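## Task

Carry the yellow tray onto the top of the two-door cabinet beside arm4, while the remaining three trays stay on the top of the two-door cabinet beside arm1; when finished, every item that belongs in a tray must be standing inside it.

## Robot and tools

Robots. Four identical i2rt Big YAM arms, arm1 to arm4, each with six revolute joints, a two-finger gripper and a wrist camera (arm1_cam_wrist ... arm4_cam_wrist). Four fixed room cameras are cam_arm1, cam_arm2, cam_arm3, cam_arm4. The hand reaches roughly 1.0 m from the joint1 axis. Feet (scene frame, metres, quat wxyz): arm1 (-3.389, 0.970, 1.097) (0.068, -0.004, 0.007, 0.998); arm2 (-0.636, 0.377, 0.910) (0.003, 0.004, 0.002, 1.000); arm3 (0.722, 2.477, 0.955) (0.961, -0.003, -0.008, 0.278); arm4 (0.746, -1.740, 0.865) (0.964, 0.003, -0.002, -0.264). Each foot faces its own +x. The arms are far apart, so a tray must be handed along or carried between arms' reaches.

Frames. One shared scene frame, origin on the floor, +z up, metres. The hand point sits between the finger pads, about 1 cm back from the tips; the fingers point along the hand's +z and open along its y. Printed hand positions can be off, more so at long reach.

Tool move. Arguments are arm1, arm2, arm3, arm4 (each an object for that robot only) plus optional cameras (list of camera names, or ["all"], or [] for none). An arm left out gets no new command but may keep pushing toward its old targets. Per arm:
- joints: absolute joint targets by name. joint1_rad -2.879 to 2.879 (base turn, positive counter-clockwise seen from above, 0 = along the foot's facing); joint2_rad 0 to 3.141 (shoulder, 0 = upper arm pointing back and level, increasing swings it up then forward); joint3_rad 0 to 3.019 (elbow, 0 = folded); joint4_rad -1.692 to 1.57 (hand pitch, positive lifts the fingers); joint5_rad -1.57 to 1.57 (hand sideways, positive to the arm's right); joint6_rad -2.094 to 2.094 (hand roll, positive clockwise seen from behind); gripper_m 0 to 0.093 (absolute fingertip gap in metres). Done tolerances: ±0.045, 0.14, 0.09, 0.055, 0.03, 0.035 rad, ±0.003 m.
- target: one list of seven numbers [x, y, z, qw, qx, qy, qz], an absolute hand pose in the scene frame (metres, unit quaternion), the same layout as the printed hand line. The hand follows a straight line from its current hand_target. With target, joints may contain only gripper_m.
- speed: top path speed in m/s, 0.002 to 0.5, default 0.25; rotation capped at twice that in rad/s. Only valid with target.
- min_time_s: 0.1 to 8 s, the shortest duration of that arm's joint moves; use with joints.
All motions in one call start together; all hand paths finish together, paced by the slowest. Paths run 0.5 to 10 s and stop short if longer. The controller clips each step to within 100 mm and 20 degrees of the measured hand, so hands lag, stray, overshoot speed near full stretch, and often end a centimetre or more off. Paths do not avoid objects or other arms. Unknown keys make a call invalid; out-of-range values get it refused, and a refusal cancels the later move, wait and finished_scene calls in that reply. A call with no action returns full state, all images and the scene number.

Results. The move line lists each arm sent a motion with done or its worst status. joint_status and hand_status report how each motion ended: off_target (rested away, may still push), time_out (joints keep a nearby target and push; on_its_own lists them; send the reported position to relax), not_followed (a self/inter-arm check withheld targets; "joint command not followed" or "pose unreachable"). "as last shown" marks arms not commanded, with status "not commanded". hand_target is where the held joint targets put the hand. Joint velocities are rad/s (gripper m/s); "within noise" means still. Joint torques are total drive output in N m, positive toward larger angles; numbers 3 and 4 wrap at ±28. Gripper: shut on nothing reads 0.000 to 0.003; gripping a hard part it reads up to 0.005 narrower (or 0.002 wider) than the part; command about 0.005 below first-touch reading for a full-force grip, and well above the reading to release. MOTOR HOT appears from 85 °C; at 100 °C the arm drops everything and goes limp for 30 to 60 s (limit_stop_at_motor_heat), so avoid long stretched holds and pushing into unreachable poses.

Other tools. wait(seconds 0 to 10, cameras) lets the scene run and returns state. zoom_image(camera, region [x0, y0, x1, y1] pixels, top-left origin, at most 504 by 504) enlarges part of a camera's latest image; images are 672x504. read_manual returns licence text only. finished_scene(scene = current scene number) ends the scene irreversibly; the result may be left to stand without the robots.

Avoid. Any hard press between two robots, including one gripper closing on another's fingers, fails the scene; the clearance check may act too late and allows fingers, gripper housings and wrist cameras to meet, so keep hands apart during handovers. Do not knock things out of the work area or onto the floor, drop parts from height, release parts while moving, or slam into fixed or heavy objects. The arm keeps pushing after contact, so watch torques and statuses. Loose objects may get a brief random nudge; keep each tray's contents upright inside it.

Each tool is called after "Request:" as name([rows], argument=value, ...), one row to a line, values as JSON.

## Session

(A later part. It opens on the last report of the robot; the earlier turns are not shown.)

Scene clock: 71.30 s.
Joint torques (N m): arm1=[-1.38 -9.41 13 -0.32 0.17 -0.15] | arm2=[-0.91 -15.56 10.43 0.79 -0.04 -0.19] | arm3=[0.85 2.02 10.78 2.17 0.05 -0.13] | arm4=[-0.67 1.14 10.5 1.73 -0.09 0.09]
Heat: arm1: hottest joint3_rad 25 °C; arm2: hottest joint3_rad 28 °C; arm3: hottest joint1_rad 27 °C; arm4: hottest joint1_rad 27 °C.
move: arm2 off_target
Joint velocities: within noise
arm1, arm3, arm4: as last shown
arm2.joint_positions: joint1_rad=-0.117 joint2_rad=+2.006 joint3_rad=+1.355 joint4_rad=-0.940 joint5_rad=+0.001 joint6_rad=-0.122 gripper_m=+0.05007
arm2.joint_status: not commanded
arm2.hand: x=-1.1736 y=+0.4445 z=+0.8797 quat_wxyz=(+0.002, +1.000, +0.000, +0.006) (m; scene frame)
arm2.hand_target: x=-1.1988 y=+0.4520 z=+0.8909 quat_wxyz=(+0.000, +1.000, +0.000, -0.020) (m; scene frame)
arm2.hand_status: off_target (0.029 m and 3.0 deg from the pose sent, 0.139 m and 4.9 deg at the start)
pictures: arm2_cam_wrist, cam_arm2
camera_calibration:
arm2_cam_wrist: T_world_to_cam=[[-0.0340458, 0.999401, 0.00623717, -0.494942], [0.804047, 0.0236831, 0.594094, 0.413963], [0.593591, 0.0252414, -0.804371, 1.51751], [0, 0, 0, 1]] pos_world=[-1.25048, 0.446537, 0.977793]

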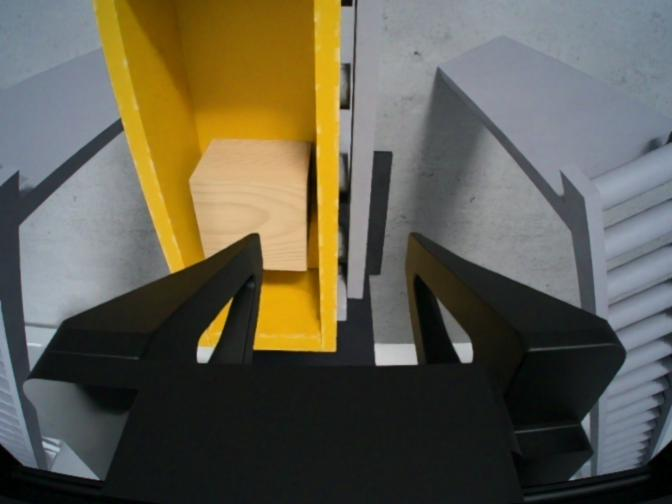

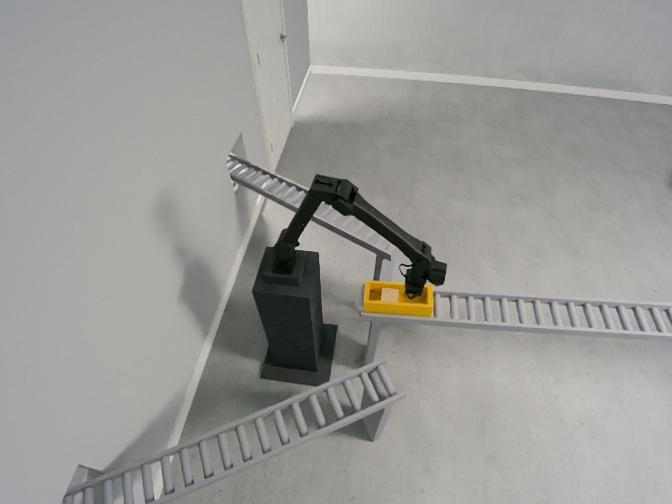

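Request:
move(arm2={"target":[-1.212,0.449,0.80,0,0.9997,0,-0.02],"speed":0.12}, cameras=["arm2_cam_wrist"])

Request:
zoom_image(camera="arm2_cam_wrist", region=[180, 60, 480, 380])

Scene clock: 73.80 s.
Joint torques (N m): arm1=[-1.32 -9.41 13 -0.32 0.17 -0.15] | arm2=[-0.26 -16.44 9.21 0.79 -0.04 -0.11] | arm3=[0.79 1.85 10.8 2.14 0.05 -0.12] | arm4=[-0.73 1.14 10.48 1.73 -0.09 0.09]
Heat: arm1: hottest joint3_rad 25 °C; arm2: hottest joint3_rad 28 °C; arm3: hottest joint1_rad 27 °C; arm4: hottest joint1_rad 27 °C.
move: arm2 off_target
Joint velocities: within noise
arm1, arm3, arm4: as last shown
arm2.joint_positions: joint1_rad=-0.117 joint2_rad=+2.177 joint3_rad=+1.372 joint4_rad=-0.779 joint5_rad=+0.001 joint6_rad=-0.122 gripper_m=+0.05007
arm2.joint_status: not commanded
arm2.hand: x=-1.1868 y=+0.4457 z=+0.7934 quat_wxyz=(+0.002, +1.000, +0.000, +0.003) (m; scene frame)
arm2.hand_target: x=-1.2111 y=+0.4489 z=+0.8008 quat_wxyz=(+0.000, +1.000, +0.000, -0.020) (m; scene frame)
arm2.hand_status: off_target (0.026 m and 2.7 deg from the pose sent, 0.089 m and 3.0 deg at the start)
pictures: arm2_cam_wrist
camera_calibration:
arm2_cam_wrist: T_world_to_cam=[[-0.0344601, 0.99938, 0.0072275, -0.497437], [0.807633, 0.0235872, 0.589213, 0.484053], [0.588677, 0.0261415, -0.807945, 1.45258], [0, 0, 0, 1]] pos_world=[-1.26318, 0.447738, 0.891989]

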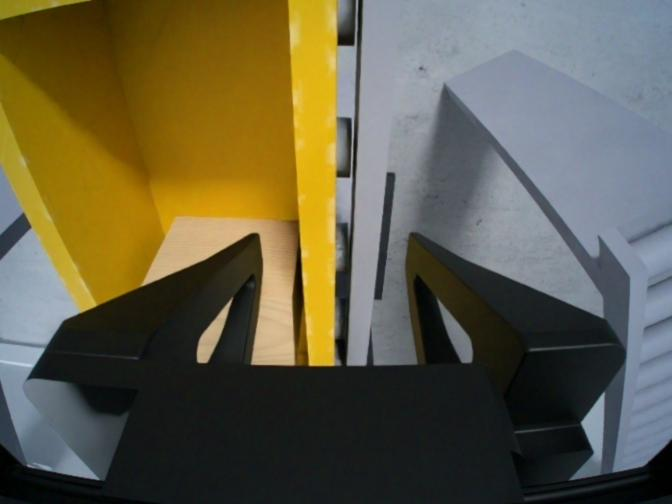

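Scaled by 1.575 from the camera's 672x504 image, which has a finer 960x720 frame.

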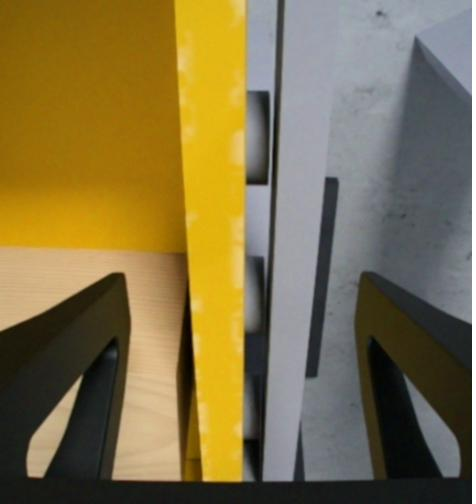

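Request:
move(arm2={"target":[-1.213,0.444,0.765,0,0.9997,0,-0.02],"speed":0.1})

Request:
move(arm2={"joints":{"gripper_m":0.004}}, cameras=["arm2_cam_wrist"])

Request:
move(arm2={"target":[-1.205,0.444,0.88,0,0.9997,0,-0.02],"speed":0.12}, cameras=["cam_arm2","arm2_cam_wrist"])

Scene clock: 76.10 s.
Joint torques (N m): arm1=[-1.32 -9.41 13 -0.32 0.17 -0.15] | arm2=[0.38 -16.97 8.65 0.79 -0.05 -0.03] | arm3=[0.91 1.96 10.74 2.15 0.05 -0.11] | arm4=[-0.67 1.14 10.48 1.73 -0.09 0.08]
Heat: arm1: hottest joint3_rad 25 °C; arm2: hottest joint3_rad 28 °C; arm3: hottest joint1_rad 27 °C; arm4: hottest joint4_rad 27 °C.
move: arm2 off_target
Joint velocities: within noise
arm1, arm3, arm4: as last shown
arm2.joint_positions: joint1_rad=-0.117 joint2_rad=+2.245 joint3_rad=+1.378 joint4_rad=-0.717 joint5_rad=+0.001 joint6_rad=-0.122 gripper_m=+0.05007
arm2.joint_status: not commanded
arm2.hand: x=-1.1876 y=+0.4453 z=+0.7585 quat_wxyz=(+0.002, +1.000, +0.000, +0.003) (m; scene frame)
arm2.hand_target: x=-1.2123 y=+0.4438 z=+0.7660 quat_wxyz=(+0.000, +1.000, +0.000, -0.020) (m; scene frame)
arm2.hand_status: off_target (0.026 m and 2.7 deg from the pose sent, 0.039 m and 2.7 deg at the start)
pictures: none

Scene clock: 76.80 s.
Joint torques (N m): arm1=[-1.32 -9.41 13.01 -0.32 0.17 -0.15] | arm2=[0.15 -16.97 8.62 0.76 -0.04 -0.09] | arm3=[0.79 1.85 10.8 2.15 0.05 -0.13] | arm4=[-0.73 1.14 10.5 1.73 -0.09 0.08]
Heat: arm1: hottest joint3_rad 25 °C; arm2: hottest joint3_rad 28 °C; arm3: hottest joint1_rad 27 °C; arm4: hottest joint4_rad 27 °C.
move: arm2 off_target
Joint velocities: within noise
arm1, arm3, arm4: as last shown
arm2.joint_positions: joint1_rad=-0.113 joint2_rad=+2.245 joint3_rad=+1.379 joint4_rad=-0.717 joint5_rad=+0.001 joint6_rad=-0.116 gripper_m=+0.01202
arm2.joint_status: gripper_m off_target (ended at +0.01205, target +0.00400)
arm2.hand: x=-1.1881 y=+0.4433 z=+0.7586 quat_wxyz=(+0.002, +1.000, -0.001, +0.003) (m; scene frame)
arm2.hand_target: x=-1.2122 y=+0.4438 z=+0.7660 quat_wxyz=(+0.000, +1.000, +0.000, -0.020) (m; scene frame)
arm2.hand_status: not commanded
pictures: arm2_cam_wrist
camera_calibration:
arm2_cam_wrist: T_world_to_cam=[[-0.0324179, 0.99945, 0.00701497, -0.492292], [0.808135, 0.0220813, 0.588583, 0.507481], [0.588104, 0.0247496, -0.808406, 1.42543], [0, 0, 0, 1]] pos_world=[-1.26438, 0.445536, 0.857087]

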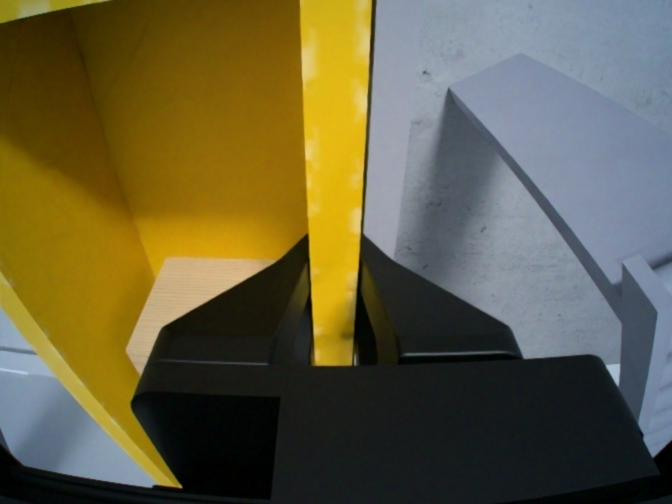

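Scene clock: 78.53 s.
Joint torques (N m): arm1=[-1.32 -9.41 13.01 -0.32 0.17 -0.15] | arm2=[0.03 -20.07 8.99 -0.2 -0.05 -0.1] | arm3=[0.79 1.9 10.74 2.14 0.06 -0.11] | arm4=[-0.73 1.14 10.5 1.73 -0.09 0.09]
Heat: arm1: hottest joint3_rad 25 °C; arm2: hottest joint3_rad 28 °C; arm3: hottest joint1_rad 27 °C; arm4: hottest joint4_rad 27 °C.
move: arm2 off_target
Joint velocities: within noise
arm1, arm3, arm4: as last shown
arm2.joint_positions: joint1_rad=-0.113 joint2_rad=+2.084 joint3_rad=+1.379 joint4_rad=-0.896 joint5_rad=+0.001 joint6_rad=-0.116 gripper_m=+0.01202
arm2.joint_status: not commanded
arm2.hand: x=-1.1823 y=+0.4431 z=+0.8456 quat_wxyz=(+0.003, +1.000, -0.001, +0.011) (m; scene frame)
arm2.hand_target: x=-1.2039 y=+0.4438 z=+0.8800 quat_wxyz=(+0.000, +1.000, +0.000, -0.020) (m; scene frame)
arm2.hand_status: off_target (0.041 m and 3.6 deg from the pose sent, 0.123 m and 2.6 deg at the start)
pictures: arm2_cam_wrist, cam_arm2
camera_calibration:
arm2_cam_wrist: T_world_to_cam=[[-0.0326808, 0.999454, 0.0048405, -0.490843], [0.797965, 0.0231755, 0.602258, 0.427519], [0.601817, 0.0235448, -0.798287, 1.50059], [0, 0, 0, 1]] pos_world=[-1.26027, 0.445336, 0.942802]

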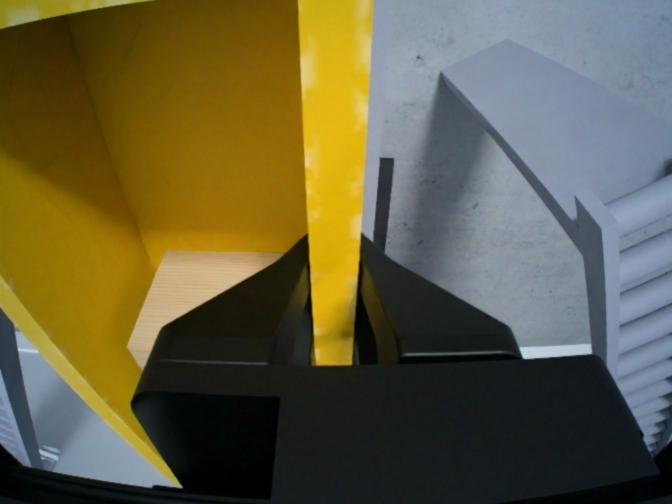

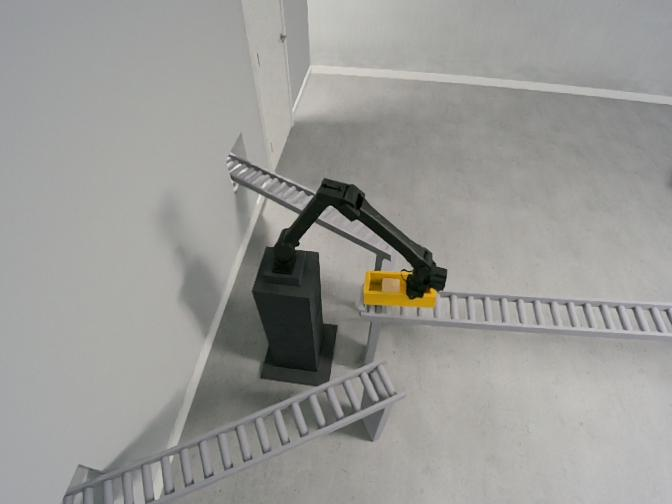

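Request:
move(arm2={"target":[-1.19,0.42,0.96,0,0.9997,0,-0.02],"speed":0.2})

Request:
move(arm2={"target":[-0.97,-0.03,0.92,0,0.9688,-0.2488,0],"speed":0.2}, cameras=["cam_arm2","arm2_cam_wrist"])

Request:
zoom_image(camera="cam_arm2", region=[280, 160, 460, 300])

Scene clock: 82.77 s.
Joint torques (N m): arm1=[-1.32 -9.35 13.01 -0.32 0.17 -0.15] | arm2=[0.03 -17.73 10.36 -0.21 -0.05 -0.01] | arm3=[0.85 1.96 10.76 2.11 0.05 -0.12] | arm4=[-0.73 1.14 10.48 1.73 -0.09 0.09]
Heat: arm1: hottest joint3_rad 25 °C; arm2: hottest joint3_rad 28 °C; arm3: hottest joint3_rad 28 °C; arm4: hottest joint4_rad 27 °C.
move: arm2 off_target
Joint velocities: within noise
arm1, arm3, arm4: as last shown
arm2.joint_positions: joint1_rad=-0.073 joint2_rad=+1.922 joint3_rad=+1.379 joint4_rad=-1.050 joint5_rad=+0.003 joint6_rad=-0.084 gripper_m=+0.01202
arm2.joint_status: not commanded
arm2.hand: x=-1.1710 y=+0.4205 z=+0.9312 quat_wxyz=(+0.001, +1.000, +0.003, +0.007) (m; scene frame)
arm2.hand_target: x=-1.1889 y=+0.4199 z=+0.9602 quat_wxyz=(+0.000, +1.000, +0.000, -0.020) (m; scene frame)
arm2.hand_status: off_target (0.035 m and 3.2 deg from the pose sent, 0.117 m and 3.6 deg at the start)
pictures: none

Scene clock: 86.27 s.
Joint torques (N m): arm1=[-1.38 -9.41 13.01 -0.32 0.17 -0.15] | arm2=[-0.44 -15.68 11.6 -0.02 -0.03 -0.02] | arm3=[0.97 1.9 10.76 2.14 0.04 -0.12] | arm4=[-0.73 1.14 10.48 1.73 -0.09 0.09]
Heat: arm1: hottest joint3_rad 25 °C; arm2: hottest joint3_rad 28 °C; arm3: hottest joint3_rad 28 °C; arm4: hottest joint4_rad 27 °C.
move: arm2 off_target
Joint velocities: within noise
arm1, arm3, arm4: as last shown
arm2.joint_positions: joint1_rad=+0.891 joint2_rad=+1.912 joint3_rad=+1.239 joint4_rad=-0.983 joint5_rad=+0.001 joint6_rad=+1.379 gripper_m=+0.01202
arm2.joint_status: not commanded
arm2.hand: x=-0.9463 y=-0.0015 z=+0.8929 quat_wxyz=(-0.037, +0.969, -0.244, +0.015) (m; scene frame)
arm2.hand_target: x=-0.9685 y=-0.0282 z=+0.9214 quat_wxyz=(+0.001, +0.969, -0.249, +0.000) (m; scene frame)
arm2.hand_status: off_target (0.046 m and 4.5 deg from the pose sent, 0.493 m and 29.2 deg at the start)
pictures: arm2_cam_wrist, cam_arm2
camera_calibration:
arm2_cam_wrist: T_world_to_cam=[[0.440776, 0.89325, 0.0884345, 0.334107], [0.697428, -0.402829, 0.592725, 0.133635], [0.565076, -0.199583, -0.800535, 1.37371], [0, 0, 0, 1]] pos_world=[-1.01672, 0.0295588, 0.990944]

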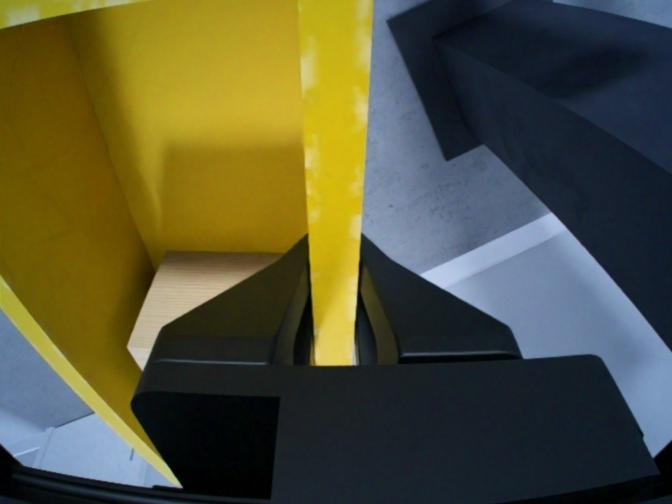

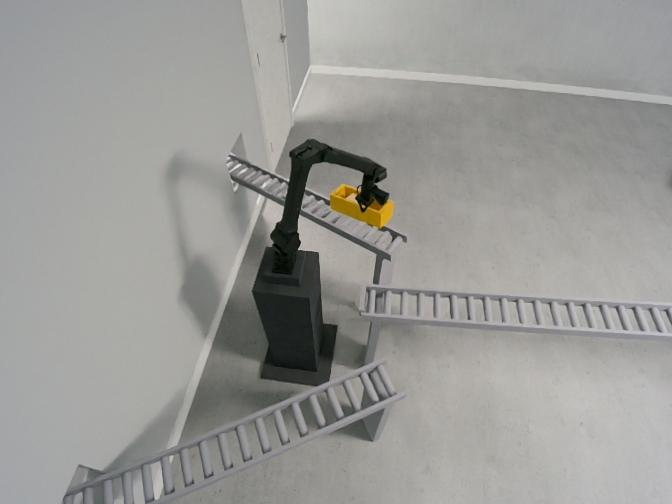

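Scaled by 2.800 from the camera's 672x504 image, which has a finer 960x720 frame.

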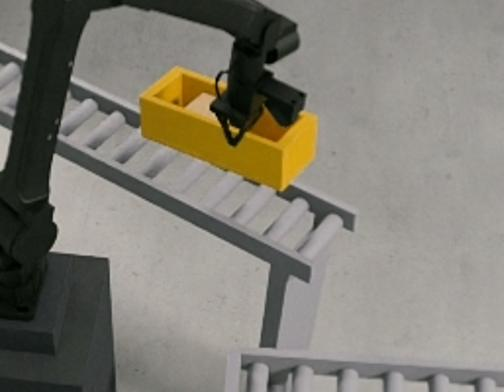

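Request:
move(arm2={"target":[-0.972,-0.053,0.76,0.03,0.9686,-0.2488,-0.012],"speed":0.15}, cameras=["cam_arm2"])

Request:
zoom_image(camera="cam_arm2", region=[280, 160, 460, 300])

Scene clock: 88.47 s.
Joint torques (N m): arm1=[-1.32 -9.35 13 -0.31 0.17 -0.15] | arm2=[0.09 -17.49 7.36 0.91 0.21 0] | arm3=[0.85 2.02 10.78 2.11 0.05 -0.11] | arm4=[-0.73 1.08 10.48 1.72 -0.09 0.09]
Heat: arm1: hottest joint3_rad 26 °C; arm2: hottest joint3_rad 28 °C; arm3: hottest joint3_rad 28 °C; arm4: hottest joint4_rad 27 °C.
move: arm2 off_target
Joint velocities: within noise
arm1.joint_positions: joint1_rad=+1.658 joint2_rad=+1.471 joint3_rad=+1.250 joint4_rad=-1.394 joint5_rad=+0.007 joint6_rad=+1.513 gripper_m=+0.04492
arm1.joint_status: not commanded
arm1.hand: x=-3.4118 y=+0.5600 z=+1.2856 quat_wxyz=(-0.014, +1.000, +0.005, +0.002) (m; scene frame)
arm1.hand_target: x=-3.4200 y=+0.5505 z=+1.3000 quat_wxyz=(+0.000, +1.000, +0.000, +0.000) (m; scene frame)
arm1.hand_status: not commanded
arm2.joint_positions: joint1_rad=+0.909 joint2_rad=+2.211 joint3_rad=+1.239 joint4_rad=-0.610 joint5_rad=-0.009 joint6_rad=+1.401 gripper_m=+0.01202
arm2.joint_status: not commanded
arm2.hand: x=-0.9546 y=-0.0282 z=+0.7437 quat_wxyz=(-0.001, +0.969, -0.246, +0.003) (m; scene frame)
arm2.hand_target: x=-0.9713 y=-0.0523 z=+0.7610 quat_wxyz=(+0.030, +0.968, -0.249, -0.012) (m; scene frame)
arm2.hand_status: off_target (0.034 m and 4.0 deg from the pose sent, 0.145 m and 8.2 deg at the start)
arm3.joint_positions: joint1_rad=-0.869 joint2_rad=+0.639 joint3_rad=+1.368 joint4_rad=-1.495 joint5_rad=-0.125 joint6_rad=+0.677 gripper_m=+0.09396
arm3.joint_status: not commanded
arm3.hand: x=+0.9311 y=+2.4316 z=+1.4532 quat_wxyz=(-0.381, -0.410, -0.818, -0.131) (m; scene frame)
arm3.hand_target: x=+0.9299 y=+2.4320 z=+1.4659 quat_wxyz=(-0.395, -0.406, -0.813, -0.133) (m; scene frame)
arm3.hand_status: not commanded
arm4.joint_positions: joint1_rad=+0.612 joint2_rad=+0.648 joint3_rad=+1.318 joint4_rad=-1.473 joint5_rad=-0.255 joint6_rad=+0.101 gripper_m=+0.09396
arm4.joint_status: not commanded
arm4.hand: x=+0.9680 y=-1.6808 z=+1.3424 quat_wxyz=(-0.361, +0.036, -0.919, -0.153) (m; scene frame)
arm4.hand_target: x=+0.9670 y=-1.6810 z=+1.3518 quat_wxyz=(-0.372, +0.038, -0.915, -0.153) (m; scene frame)
arm4.hand_status: not commanded
pictures: cam_arm2

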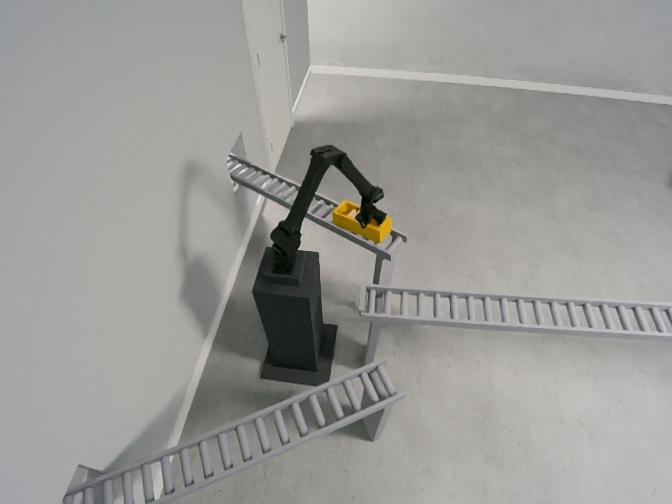

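Scaled by 2.800 from the camera's 672x504 image, which has a finer 960x720 frame.

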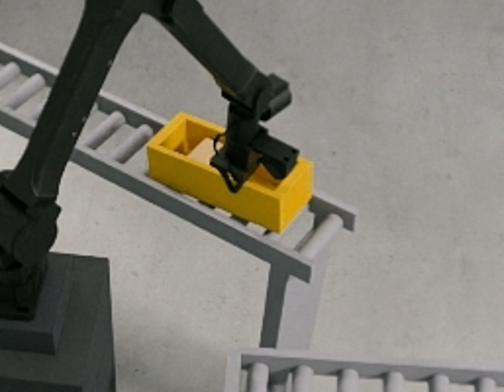

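Request:
zoom_image(camera="cam_arm2", region=[310, 185, 420, 275])

Request:
move(cameras=["arm2_cam_wrist"])

Scaled by 4.582 from the camera's 672x504 image, which has a finer 960x720 frame.

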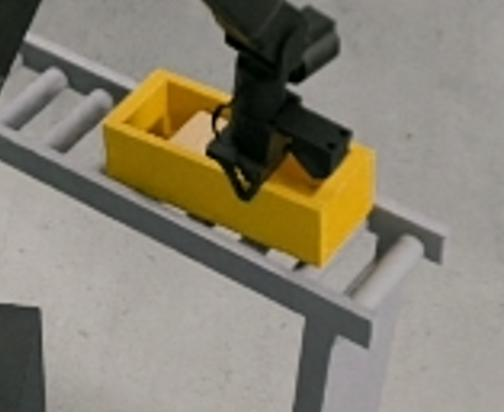

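Scene clock: 90.40 s.
Joint torques (N m): arm1=[-1.38 -9.41 13.01 -0.34 0.17 -0.15] | arm2=[0.09 -17.55 7.35 0.91 0.21 0.01] | arm3=[0.91 1.85 10.77 2.14 0.04 -0.11] | arm4=[-0.67 1.14 10.48 1.73 -0.09 0.09]
Heat: arm1: hottest joint3_rad 26 °C; arm2: hottest joint3_rad 28 °C; arm3: hottest joint3_rad 28 °C; arm4: hottest joint4_rad 27 °C.
Joint velocities: within noise
arm1.joint_positions: joint1_rad=+1.658 joint2_rad=+1.471 joint3_rad=+1.250 joint4_rad=-1.394 joint5_rad=+0.007 joint6_rad=+1.513 gripper_m=+0.04492
arm1.joint_status: not commanded
arm1.hand: x=-3.4118 y=+0.5600 z=+1.2856 quat_wxyz=(-0.014, +1.000, +0.005, +0.002) (m; scene frame)
arm1.hand_target: x=-3.4200 y=+0.5505 z=+1.3000 quat_wxyz=(+0.000, +1.000, +0.000, +0.000) (m; scene frame)
arm1.hand_status: not commanded
arm2.joint_positions: joint1_rad=+0.909 joint2_rad=+2.211 joint3_rad=+1.239 joint4_rad=-0.610 joint5_rad=-0.009 joint6_rad=+1.401 gripper_m=+0.01202
arm2.joint_status: not commanded
arm2.hand: x=-0.9546 y=-0.0282 z=+0.7437 quat_wxyz=(-0.001, +0.969, -0.246, +0.003) (m; scene frame)
arm2.hand_target: x=-0.9713 y=-0.0523 z=+0.7610 quat_wxyz=(+0.030, +0.968, -0.249, -0.012) (m; scene frame)
arm2.hand_status: off_target (0.034 m and 4.0 deg from the pose sent, 0.145 m and 8.2 deg at the start)
arm3.joint_positions: joint1_rad=-0.869 joint2_rad=+0.639 joint3_rad=+1.368 joint4_rad=-1.495 joint5_rad=-0.125 joint6_rad=+0.677 gripper_m=+0.09396
arm3.joint_status: not commanded
arm3.hand: x=+0.9311 y=+2.4316 z=+1.4532 quat_wxyz=(-0.381, -0.410, -0.818, -0.131) (m; scene frame)
arm3.hand_target: x=+0.9299 y=+2.4320 z=+1.4659 quat_wxyz=(-0.395, -0.406, -0.813, -0.133) (m; scene frame)
arm3.hand_status: not commanded
arm4.joint_positions: joint1_rad=+0.612 joint2_rad=+0.648 joint3_rad=+1.318 joint4_rad=-1.473 joint5_rad=-0.255 joint6_rad=+0.101 gripper_m=+0.09396
arm4.joint_status: not commanded
arm4.hand: x=+0.9680 y=-1.6808 z=+1.3424 quat_wxyz=(-0.361, +0.036, -0.919, -0.153) (m; scene frame)
arm4.hand_target: x=+0.9670 y=-1.6810 z=+1.3518 quat_wxyz=(-0.372, +0.038, -0.915, -0.153) (m; scene frame)
arm4.hand_status: not commanded
pictures: arm2_cam_wrist
camera_calibration:
arm2_cam_wrist: T_world_to_cam=[[0.446313, 0.894766, 0.014081, 0.435488], [0.719335, -0.368079, 0.58913, 0.241727], [0.532317, -0.252808, -0.807915, 1.22629], [0, 0, 0, 1]] pos_world=[-1.02102, 0.00933101, 0.842201]

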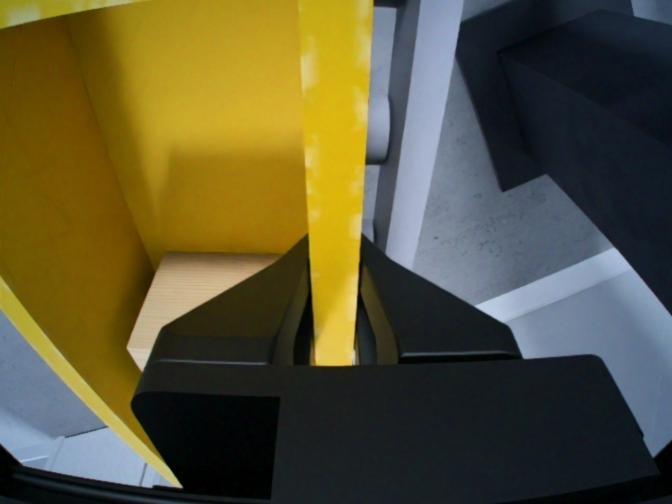

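Request:
move(arm2={"target":[-0.970,-0.048,0.70,0.03,0.9608,-0.2756,-0.012],"speed":0.12}, cameras=["cam_arm2","arm2_cam_wrist"])

Request:
zoom_image(camera="cam_arm2", region=[310, 185, 420, 275])

Scene clock: 92.83 s.
Joint torques (N m): arm1=[-1.32 -9.41 13.01 -0.32 0.17 -0.15] | arm2=[-0.09 -10.75 7.23 3.69 0.35 0.19] | arm3=[0.91 1.96 10.77 2.15 0.03 -0.13] | arm4=[-0.67 1.08 10.48 1.73 -0.09 0.09]
Heat: arm1: hottest joint3_rad 26 °C; arm2: hottest joint3_rad 28 °C; arm3: hottest joint3_rad 28 °C; arm4: hottest joint4_rad 27 °C.
move: arm2 off_target
Joint velocities: within noise
arm1, arm3, arm4: as last shown
arm2.joint_positions: joint1_rad=+0.909 joint2_rad=+2.232 joint3_rad=+1.239 joint4_rad=-0.573 joint5_rad=-0.012 joint6_rad=+1.436 gripper_m=+0.01202
arm2.joint_status: not commanded
arm2.hand: x=-0.9561 y=-0.0307 z=+0.7335 quat_wxyz=(+0.007, +0.965, -0.263, +0.001) (m; scene frame)
arm2.hand_target: x=-0.9679 y=-0.0453 z=+0.7032 quat_wxyz=(+0.029, +0.961, -0.275, -0.011) (m; scene frame)
arm2.hand_status: off_target (0.040 m and 3.4 deg from the pose sent, 0.050 m and 5.3 deg at the start)
pictures: arm2_cam_wrist, cam_arm2
camera_calibration:
arm2_cam_wrist: T_world_to_cam=[[0.477446, 0.878658, -0.00226159, 0.479869], [0.710695, -0.384662, 0.589023, 0.239159], [0.51668, -0.282834, -0.808113, 1.2025], [0, 0, 0, 1]] pos_world=[-1.02039, 0.0104622, 0.831971]

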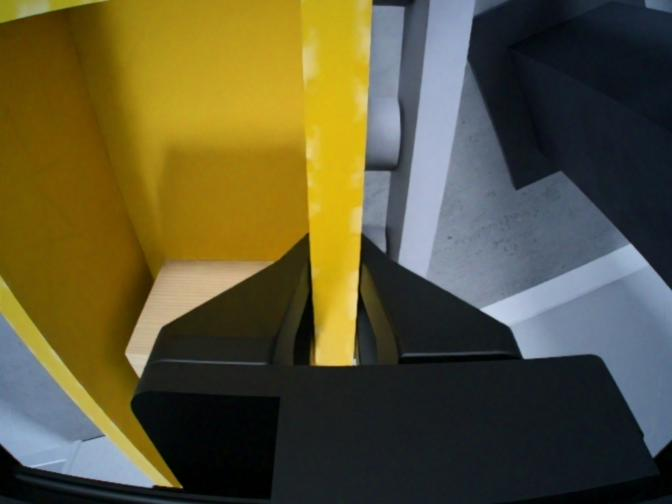

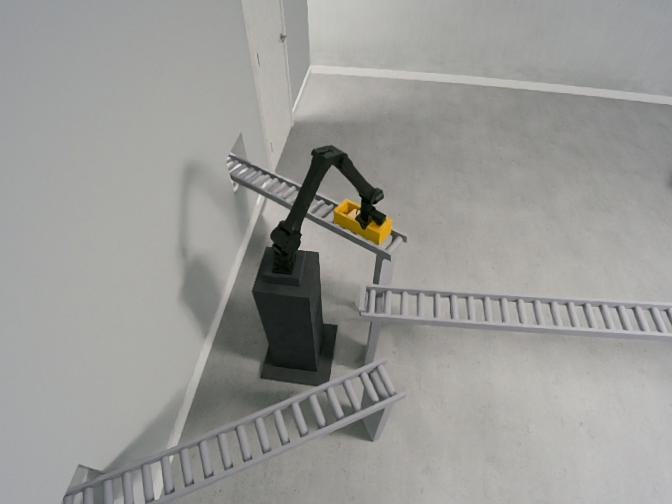

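Scaled by 4.582 from the camera's 672x504 image, which has a finer 960x720 frame.

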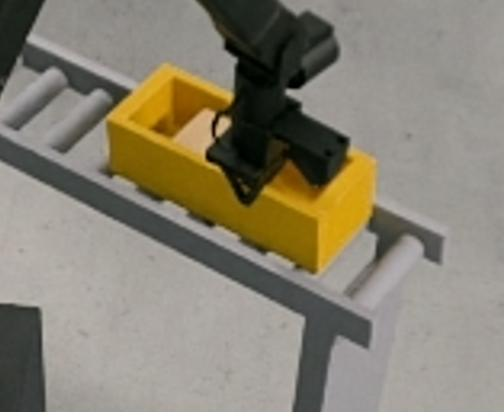

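Request:
move(arm2={"target":[-0.966,-0.047,0.79,0.03,0.9608,-0.2756,-0.012],"speed":0.12})

Request:
move(arm2={"target":[-0.966,-0.042,0.745,0.03,0.9608,-0.2756,-0.012],"speed":0.1})

Request:
move(arm2={"target":[-0.966,-0.042,0.71,0.03,0.9608,-0.2756,-0.012],"speed":0.08}, cameras=["cam_arm2","arm2_cam_wrist"])

Request:
zoom_image(camera="cam_arm2", region=[310, 185, 420, 275])

Scene clock: 94.87 s.
Joint torques (N m): arm1=[-1.32 -9.41 13 -0.32 0.17 -0.15] | arm2=[0.21 -20.13 5.53 0.39 -0.1 0.06] | arm3=[0.85 1.9 10.76 2.15 0.05 -0.12] | arm4=[-0.73 1.14 10.48 1.73 -0.09 0.09]
Heat: arm1: hottest joint3_rad 26 °C; arm2: hottest joint2_rad 28 °C; arm3: hottest joint3_rad 28 °C; arm4: hottest joint4_rad 27 °C.
move: arm2 off_target
Joint velocities: within noise
arm1, arm3, arm4: as last shown
arm2.joint_positions: joint1_rad=+0.910 joint2_rad=+2.177 joint3_rad=+1.236 joint4_rad=-0.636 joint5_rad=+0.002 joint6_rad=+1.453 gripper_m=+0.01202
arm2.joint_status: not commanded
arm2.hand: x=-0.9571 y=-0.0290 z=+0.7602 quat_wxyz=(+0.000, +0.963, -0.271, -0.003) (m; scene frame)
arm2.hand_target: x=-0.9657 y=-0.0465 z=+0.7895 quat_wxyz=(+0.030, +0.961, -0.275, -0.012) (m; scene frame)
arm2.hand_status: off_target (0.036 m and 3.7 deg from the pose sent, 0.060 m and 3.4 deg at the start)
pictures: none

Scene clock: 95.97 s.
Joint torques (N m): arm1=[-1.38 -9.41 13.01 -0.32 0.17 -0.15] | arm2=[-0.32 -17.26 5.38 1.24 0.22 0.09] | arm3=[0.91 1.9 10.77 2.13 0.06 -0.12] | arm4=[-0.67 1.14 10.48 1.72 -0.09 0.09]
Heat: arm1: hottest joint3_rad 26 °C; arm2: hottest joint2_rad 28 °C; arm3: hottest joint3_rad 28 °C; arm4: hottest joint4_rad 27 °C.
move: arm2 off_target
Joint velocities: within noise
arm1, arm3, arm4: as last shown
arm2.joint_positions: joint1_rad=+0.910 joint2_rad=+2.223 joint3_rad=+1.229 joint4_rad=-0.568 joint5_rad=-0.008 joint6_rad=+1.446 gripper_m=+0.01202
arm2.joint_status: not commanded
arm2.hand: x=-0.9555 y=-0.0294 z=+0.7358 quat_wxyz=(+0.008, +0.964, -0.267, -0.001) (m; scene frame)
arm2.hand_target: x=-0.9659 y=-0.0417 z=+0.7454 quat_wxyz=(+0.030, +0.961, -0.276, -0.012) (m; scene frame)
arm2.hand_status: off_target (0.019 m and 2.9 deg from the pose sent, 0.022 m and 3.7 deg at the start)
pictures: none

Scene clock: 96.93 s.
Joint torques (N m): arm1=[-1.32 -9.41 13 -0.32 0.17 -0.15] | arm2=[-0.26 -12.34 6.15 3.08 0.23 0.14] | arm3=[1.03 2.08 10.81 2.15 0.05 -0.13] | arm4=[-0.73 1.14 10.5 1.73 -0.09 0.08]
Heat: arm1: hottest joint3_rad 26 °C; arm2: hottest joint2_rad 28 °C; arm3: hottest joint3_rad 28 °C; arm4: hottest joint4_rad 27 °C.
move: arm2 off_target
Joint velocities: within noise
arm1, arm3, arm4: as last shown
arm2.joint_positions: joint1_rad=+0.910 joint2_rad=+2.227 joint3_rad=+1.229 joint4_rad=-0.558 joint5_rad=-0.009 joint6_rad=+1.440 gripper_m=+0.01202
arm2.joint_status: not commanded
arm2.hand: x=-0.9561 y=-0.0304 z=+0.7338 quat_wxyz=(+0.011, +0.964, -0.265, -0.002) (m; scene frame)
arm2.hand_target: x=-0.9649 y=-0.0405 z=+0.7116 quat_wxyz=(+0.029, +0.961, -0.276, -0.011) (m; scene frame)
arm2.hand_status: off_target (0.028 m and 2.8 deg from the pose sent, 0.031 m and 2.9 deg at the start)
pictures: arm2_cam_wrist, cam_arm2
camera_calibration:
arm2_cam_wrist: T_world_to_cam=[[0.480051, 0.877166, -0.0114259, 0.488649], [0.714688, -0.383511, 0.584928, 0.246033], [0.508697, -0.288961, -0.811005, 1.19713], [0, 0, 0, 1]] pos_world=[-1.01939, 0.0116542, 0.832549]

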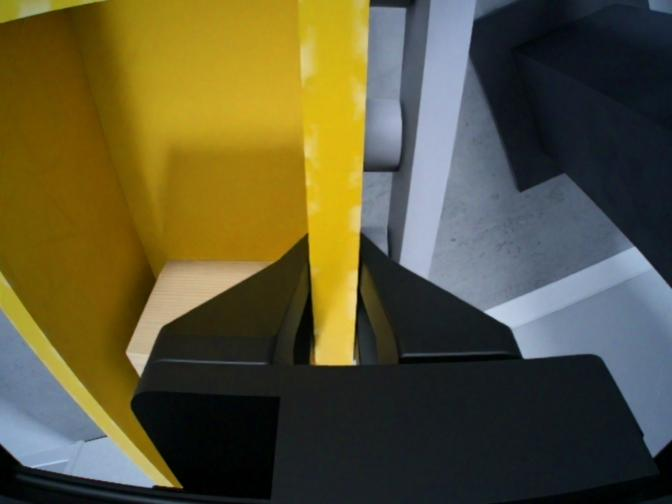

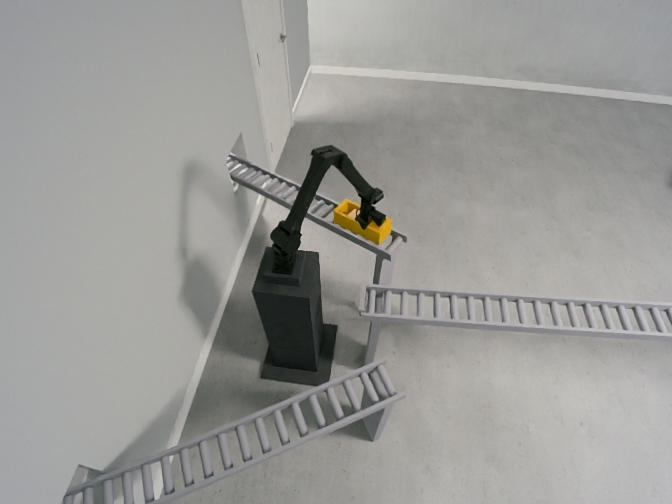

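Scaled by 4.582 from the camera's 672x504 image, which has a finer 960x720 frame.

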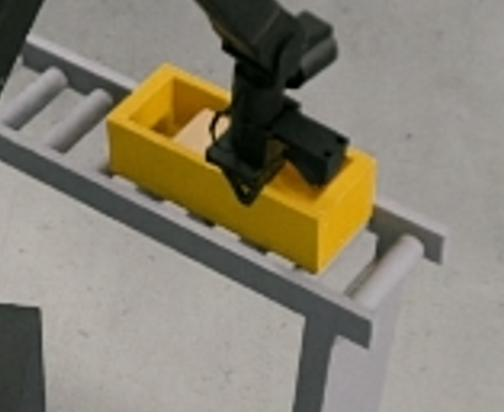

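Request:
move(arm2={"target":[-0.955,-0.026,0.80,0.03,0.9608,-0.2756,-0.012],"speed":0.15})

Request:
move(arm2={"target":[-0.957,-0.030,0.748,0.03,0.9608,-0.2756,-0.012],"speed":0.1}, cameras=["cam_arm2","arm2_cam_wrist"])

Request:
zoom_image(camera="cam_arm2", region=[310, 185, 420, 275])

Scene clock: 98.73 s.
Joint torques (N m): arm1=[-1.32 -9.41 13 -0.32 0.17 -0.15] | arm2=[-0.5 -18.43 5.34 0.29 -0.06 -0.01] | arm3=[0.91 1.96 10.77 2.14 0.06 -0.13] | arm4=[-0.73 1.08 10.48 1.73 -0.09 0.09]
Heat: arm1: hottest joint3_rad 26 °C; arm2: hottest joint2_rad 28 °C; arm3: hottest joint3_rad 28 °C; arm4: hottest joint3_rad 27 °C.
move: arm2 off_target
Joint velocities: within noise
arm1, arm3, arm4: as last shown
arm2.joint_positions: joint1_rad=+0.910 joint2_rad=+2.104 joint3_rad=+1.162 joint4_rad=-0.614 joint5_rad=+0.000 joint6_rad=+1.451 gripper_m=+0.01202
arm2.joint_status: not commanded
arm2.hand: x=-0.9469 y=-0.0165 z=+0.7789 quat_wxyz=(+0.010, +0.963, -0.270, -0.006) (m; scene frame)
arm2.hand_target: x=-0.9549 y=-0.0258 z=+0.7997 quat_wxyz=(+0.030, +0.961, -0.276, -0.012) (m; scene frame)
arm2.hand_status: off_target (0.025 m and 2.5 deg from the pose sent, 0.066 m and 2.8 deg at the start)
pictures: none

Scene clock: 99.90 s.
Joint torques (N m): arm1=[-1.32 -9.41 13.01 -0.32 0.17 -0.15] | arm2=[-0.38 -16.73 6.16 0.88 0.23 0.02] | arm3=[0.91 1.96 10.77 2.1 0.04 -0.11] | arm4=[-0.67 1.14 10.48 1.73 -0.09 0.09]
Heat: arm1: hottest joint3_rad 26 °C; arm2: hottest joint2_rad 28 °C; arm3: hottest joint3_rad 28 °C; arm4: hottest joint3_rad 27 °C.
move: arm2 off_target
Joint velocities: within noise
arm1, arm3, arm4: as last shown
arm2.joint_positions: joint1_rad=+0.910 joint2_rad=+2.194 joint3_rad=+1.162 joint4_rad=-0.534 joint5_rad=-0.008 joint6_rad=+1.451 gripper_m=+0.01202
arm2.joint_status: not commanded
arm2.hand: x=-0.9419 y=-0.0128 z=+0.7360 quat_wxyz=(+0.006, +0.963, -0.270, +0.000) (m; scene frame)
arm2.hand_target: x=-0.9567 y=-0.0296 z=+0.7486 quat_wxyz=(+0.030, +0.961, -0.276, -0.012) (m; scene frame)
arm2.hand_status: off_target (0.026 m and 3.1 deg from the pose sent, 0.035 m and 2.5 deg at the start)
pictures: arm2_cam_wrist, cam_arm2
camera_calibration:
arm2_cam_wrist: T_world_to_cam=[[0.489181, 0.872182, -0.000771027, 0.467214], [0.707027, -0.396033, 0.585893, 0.233203], [0.5107, -0.287153, -0.810388, 1.19824], [0, 0, 0, 1]] pos_world=[-1.00538, 0.0289392, 0.83477]

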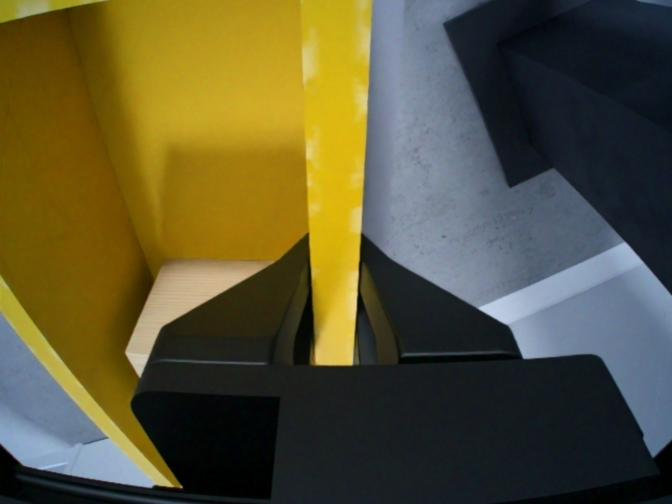

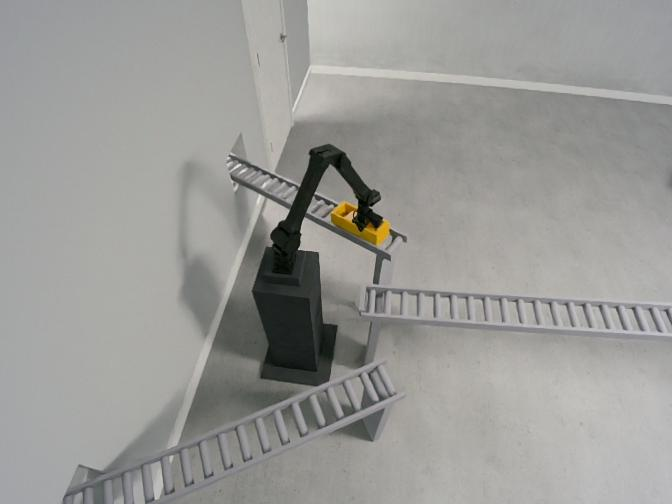

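Scaled by 4.582 from the camera's 672x504 image, which has a finer 960x720 frame.

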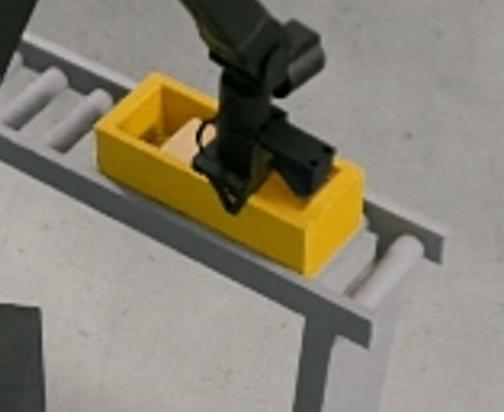

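Request:
move(arm2={"target":[-0.964,-0.039,0.765,0.03,0.9608,-0.2756,-0.012],"speed":0.1})

Request:
move(arm2={"target":[-0.962,-0.038,0.725,0.03,0.9608,-0.2756,-0.012],"speed":0.1}, cameras=["cam_arm2","arm2_cam_wrist"])

Request:
zoom_image(camera="cam_arm2", region=[310, 185, 420, 275])

Scene clock: 101.27 s.
Joint torques (N m): arm1=[-1.38 -9.35 13.01 -0.32 0.17 -0.15] | arm2=[-0.38 -18.37 7.6 -0.1 0.14 -0.01] | arm3=[0.85 1.85 10.77 2.15 0.05 -0.11] | arm4=[-0.67 1.14 10.48 1.73 -0.09 0.08]
Heat: arm1: hottest joint3_rad 26 °C; arm2: hottest joint2_rad 28 °C; arm3: hottest joint3_rad 28 °C; arm4: hottest joint3_rad 27 °C.
move: arm2 off_target
Joint velocities: within noise
arm1, arm3, arm4: as last shown
arm2.joint_positions: joint1_rad=+0.910 joint2_rad=+2.194 joint3_rad=+1.173 joint4_rad=-0.562 joint5_rad=-0.005 joint6_rad=+1.454 gripper_m=+0.01202
arm2.joint_status: not commanded
arm2.hand: x=-0.9422 y=-0.0125 z=+0.7383 quat_wxyz=(-0.002, +0.963, -0.271, +0.002) (m; scene frame)
arm2.hand_target: x=-0.9632 y=-0.0380 z=+0.7658 quat_wxyz=(+0.030, +0.961, -0.276, -0.012) (m; scene frame)
arm2.hand_status: off_target (0.043 m and 4.0 deg from the pose sent, 0.045 m and 3.2 deg at the start)
pictures: none

Scene clock: 102.23 s.
Joint torques (N m): arm1=[-1.38 -9.41 13.01 -0.32 0.17 -0.15] | arm2=[-0.21 -13.16 7.87 1.7 0.3 0.02] | arm3=[1.03 1.79 10.8 2.15 0.04 -0.12] | arm4=[-0.73 1.14 10.48 1.72 -0.09 0.08]
Heat: arm1: hottest joint3_rad 26 °C; arm2: hottest joint2_rad 28 °C; arm3: hottest joint3_rad 28 °C; arm4: hottest joint3_rad 27 °C.
move: arm2 off_target
Joint velocities: within noise
arm1.joint_positions: joint1_rad=+1.658 joint2_rad=+1.471 joint3_rad=+1.250 joint4_rad=-1.394 joint5_rad=+0.007 joint6_rad=+1.513 gripper_m=+0.04492
arm1.joint_status: not commanded
arm1.hand: x=-3.4118 y=+0.5600 z=+1.2856 quat_wxyz=(-0.014, +1.000, +0.005, +0.002) (m; scene frame)
arm1.hand_target: x=-3.4200 y=+0.5505 z=+1.3000 quat_wxyz=(+0.000, +1.000, +0.000, +0.000) (m; scene frame)
arm1.hand_status: not commanded
arm2.joint_positions: joint1_rad=+0.910 joint2_rad=+2.204 joint3_rad=+1.175 joint4_rad=-0.533 joint5_rad=-0.010 joint6_rad=+1.453 gripper_m=+0.01202
arm2.joint_status: not commanded
arm2.hand: x=-0.9447 y=-0.0170 z=+0.7338 quat_wxyz=(+0.009, +0.963, -0.271, +0.000) (m; scene frame)
arm2.hand_target: x=-0.9612 y=-0.0370 z=+0.7265 quat_wxyz=(+0.030, +0.961, -0.276, -0.012) (m; scene frame)
arm2.hand_status: off_target (0.029 m and 2.9 deg from the pose sent, 0.035 m and 4.0 deg at the start)
arm3.joint_positions: joint1_rad=-0.869 joint2_rad=+0.639 joint3_rad=+1.368 joint4_rad=-1.495 joint5_rad=-0.125 joint6_rad=+0.677 gripper_m=+0.09396
arm3.joint_status: not commanded
arm3.hand: x=+0.9311 y=+2.4316 z=+1.4532 quat_wxyz=(-0.381, -0.410, -0.818, -0.131) (m; scene frame)
arm3.hand_target: x=+0.9299 y=+2.4320 z=+1.4659 quat_wxyz=(-0.395, -0.406, -0.813, -0.133) (m; scene frame)
arm3.hand_status: not commanded
arm4.joint_positions: joint1_rad=+0.612 joint2_rad=+0.648 joint3_rad=+1.318 joint4_rad=-1.473 joint5_rad=-0.255 joint6_rad=+0.101 gripper_m=+0.09396
arm4.joint_status: not commanded
arm4.hand: x=+0.9680 y=-1.6808 z=+1.3424 quat_wxyz=(-0.361, +0.036, -0.919, -0.153) (m; scene frame)
arm4.hand_target: x=+0.9670 y=-1.6810 z=+1.3518 quat_wxyz=(-0.372, +0.038, -0.915, -0.153) (m; scene frame)
arm4.hand_status: not commanded
pictures: arm2_cam_wrist, cam_arm2
camera_calibration:
arm2_cam_wrist: T_world_to_cam=[[0.491134, 0.871066, -0.00565787, 0.477607], [0.706718, -0.394656, 0.587194, 0.233574], [0.509252, -0.292389, -0.809427, 1.19457], [0, 0, 0, 1]] pos_world=[-1.00797, 0.0254329, 0.832463]

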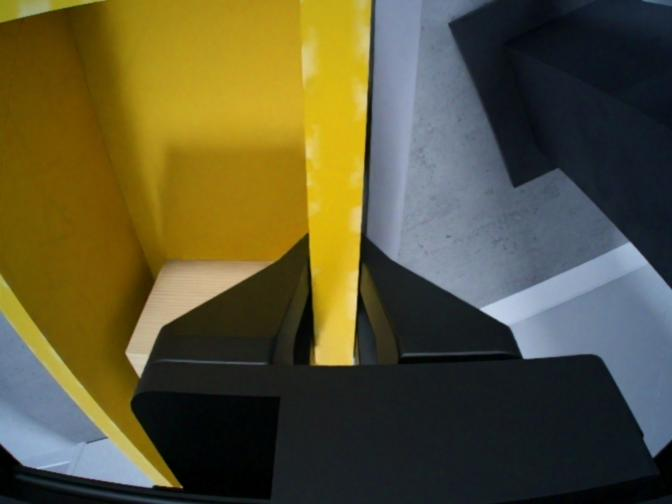

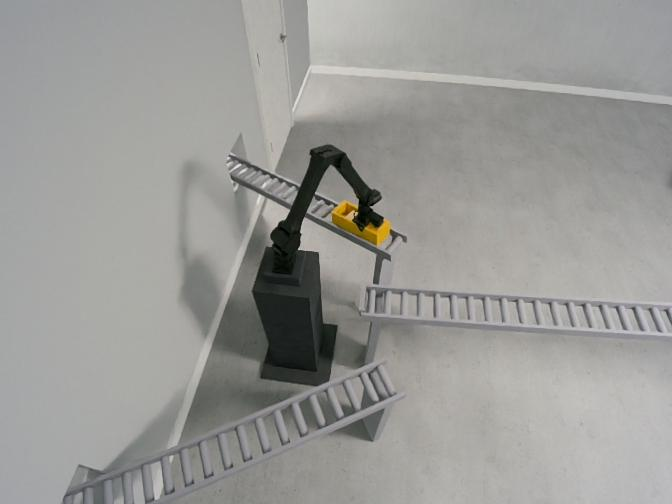

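Scaled by 4.582 from the camera's 672x504 image, which has a finer 960x720 frame.

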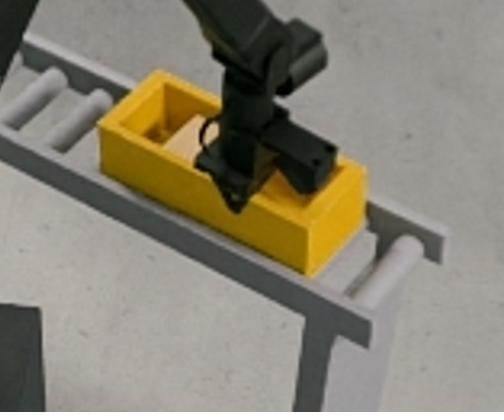

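Request:
move(arm2={"joints":{"gripper_m":0.03}}, cameras=["cam_arm2","arm2_cam_wrist"])

Request:
zoom_image(camera="cam_arm2", region=[310, 185, 420, 275])

Scene clock: 103.53 s.
Joint torques (N m): arm1=[-1.32 -9.41 13.01 -0.32 0.17 -0.15] | arm2=[-0.21 -15.27 6.89 0.79 0.23 0] | arm3=[0.67 1.79 10.76 2.15 0.05 -0.12] | arm4=[-0.73 1.14 10.48 1.73 -0.09 0.09]
Heat: arm1: hottest joint3_rad 26 °C; arm2: hottest joint2_rad 28 °C; arm3: hottest joint3_rad 28 °C; arm4: hottest joint3_rad 27 °C.
move: arm2 done
Joint velocities: within noise
arm1, arm3, arm4: as last shown
arm2.joint_positions: joint1_rad=+0.910 joint2_rad=+2.231 joint3_rad=+1.188 joint4_rad=-0.507 joint5_rad=-0.008 joint6_rad=+1.456 gripper_m=+0.02994
arm2.joint_status: all done
arm2.hand: x=-0.9485 y=-0.0211 z=+0.7237 quat_wxyz=(+0.014, +0.962, -0.272, -0.003) (m; scene frame)
arm2.hand_target: x=-0.9612 y=-0.0369 z=+0.7265 quat_wxyz=(+0.030, +0.961, -0.276, -0.012) (m; scene frame)
arm2.hand_status: not commanded
pictures: arm2_cam_wrist, cam_arm2
camera_calibration:
arm2_cam_wrist: T_world_to_cam=[[0.49335, 0.869657, -0.0173862, 0.493552], [0.71092, -0.391622, 0.584144, 0.246843], [0.501196, -0.300548, -0.811464, 1.18077], [0, 0, 0, 1]] pos_world=[-1.01078, 0.0223242, 0.822538]

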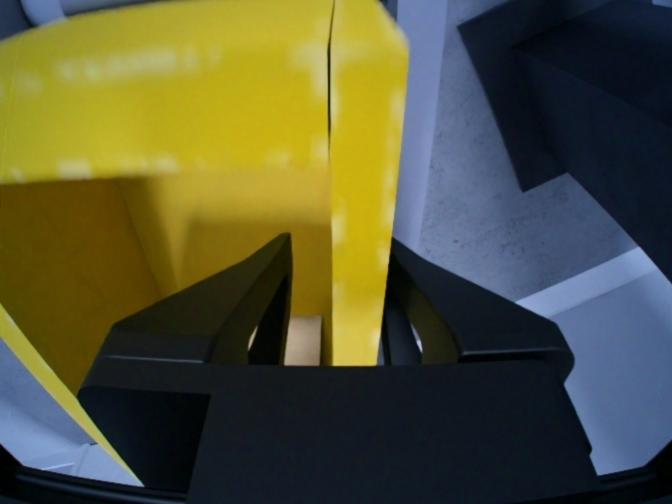

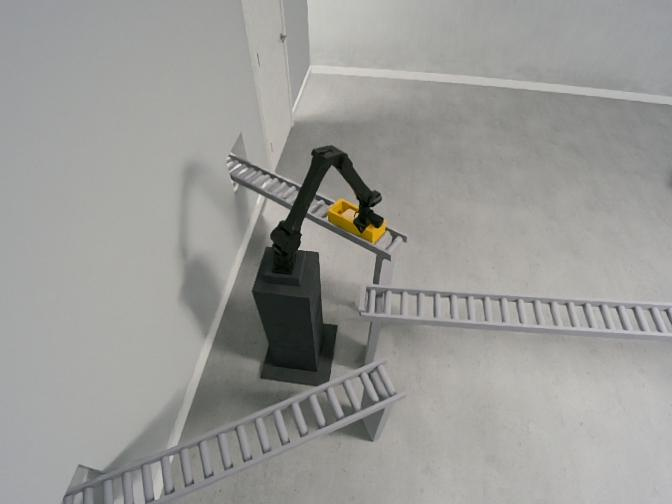

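Scaled by 4.582 from the camera's 672x504 image, which has a finer 960x720 frame.

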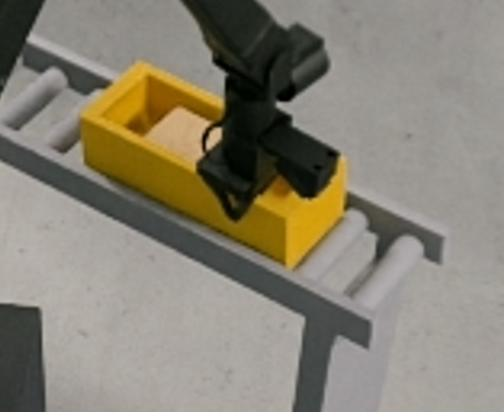

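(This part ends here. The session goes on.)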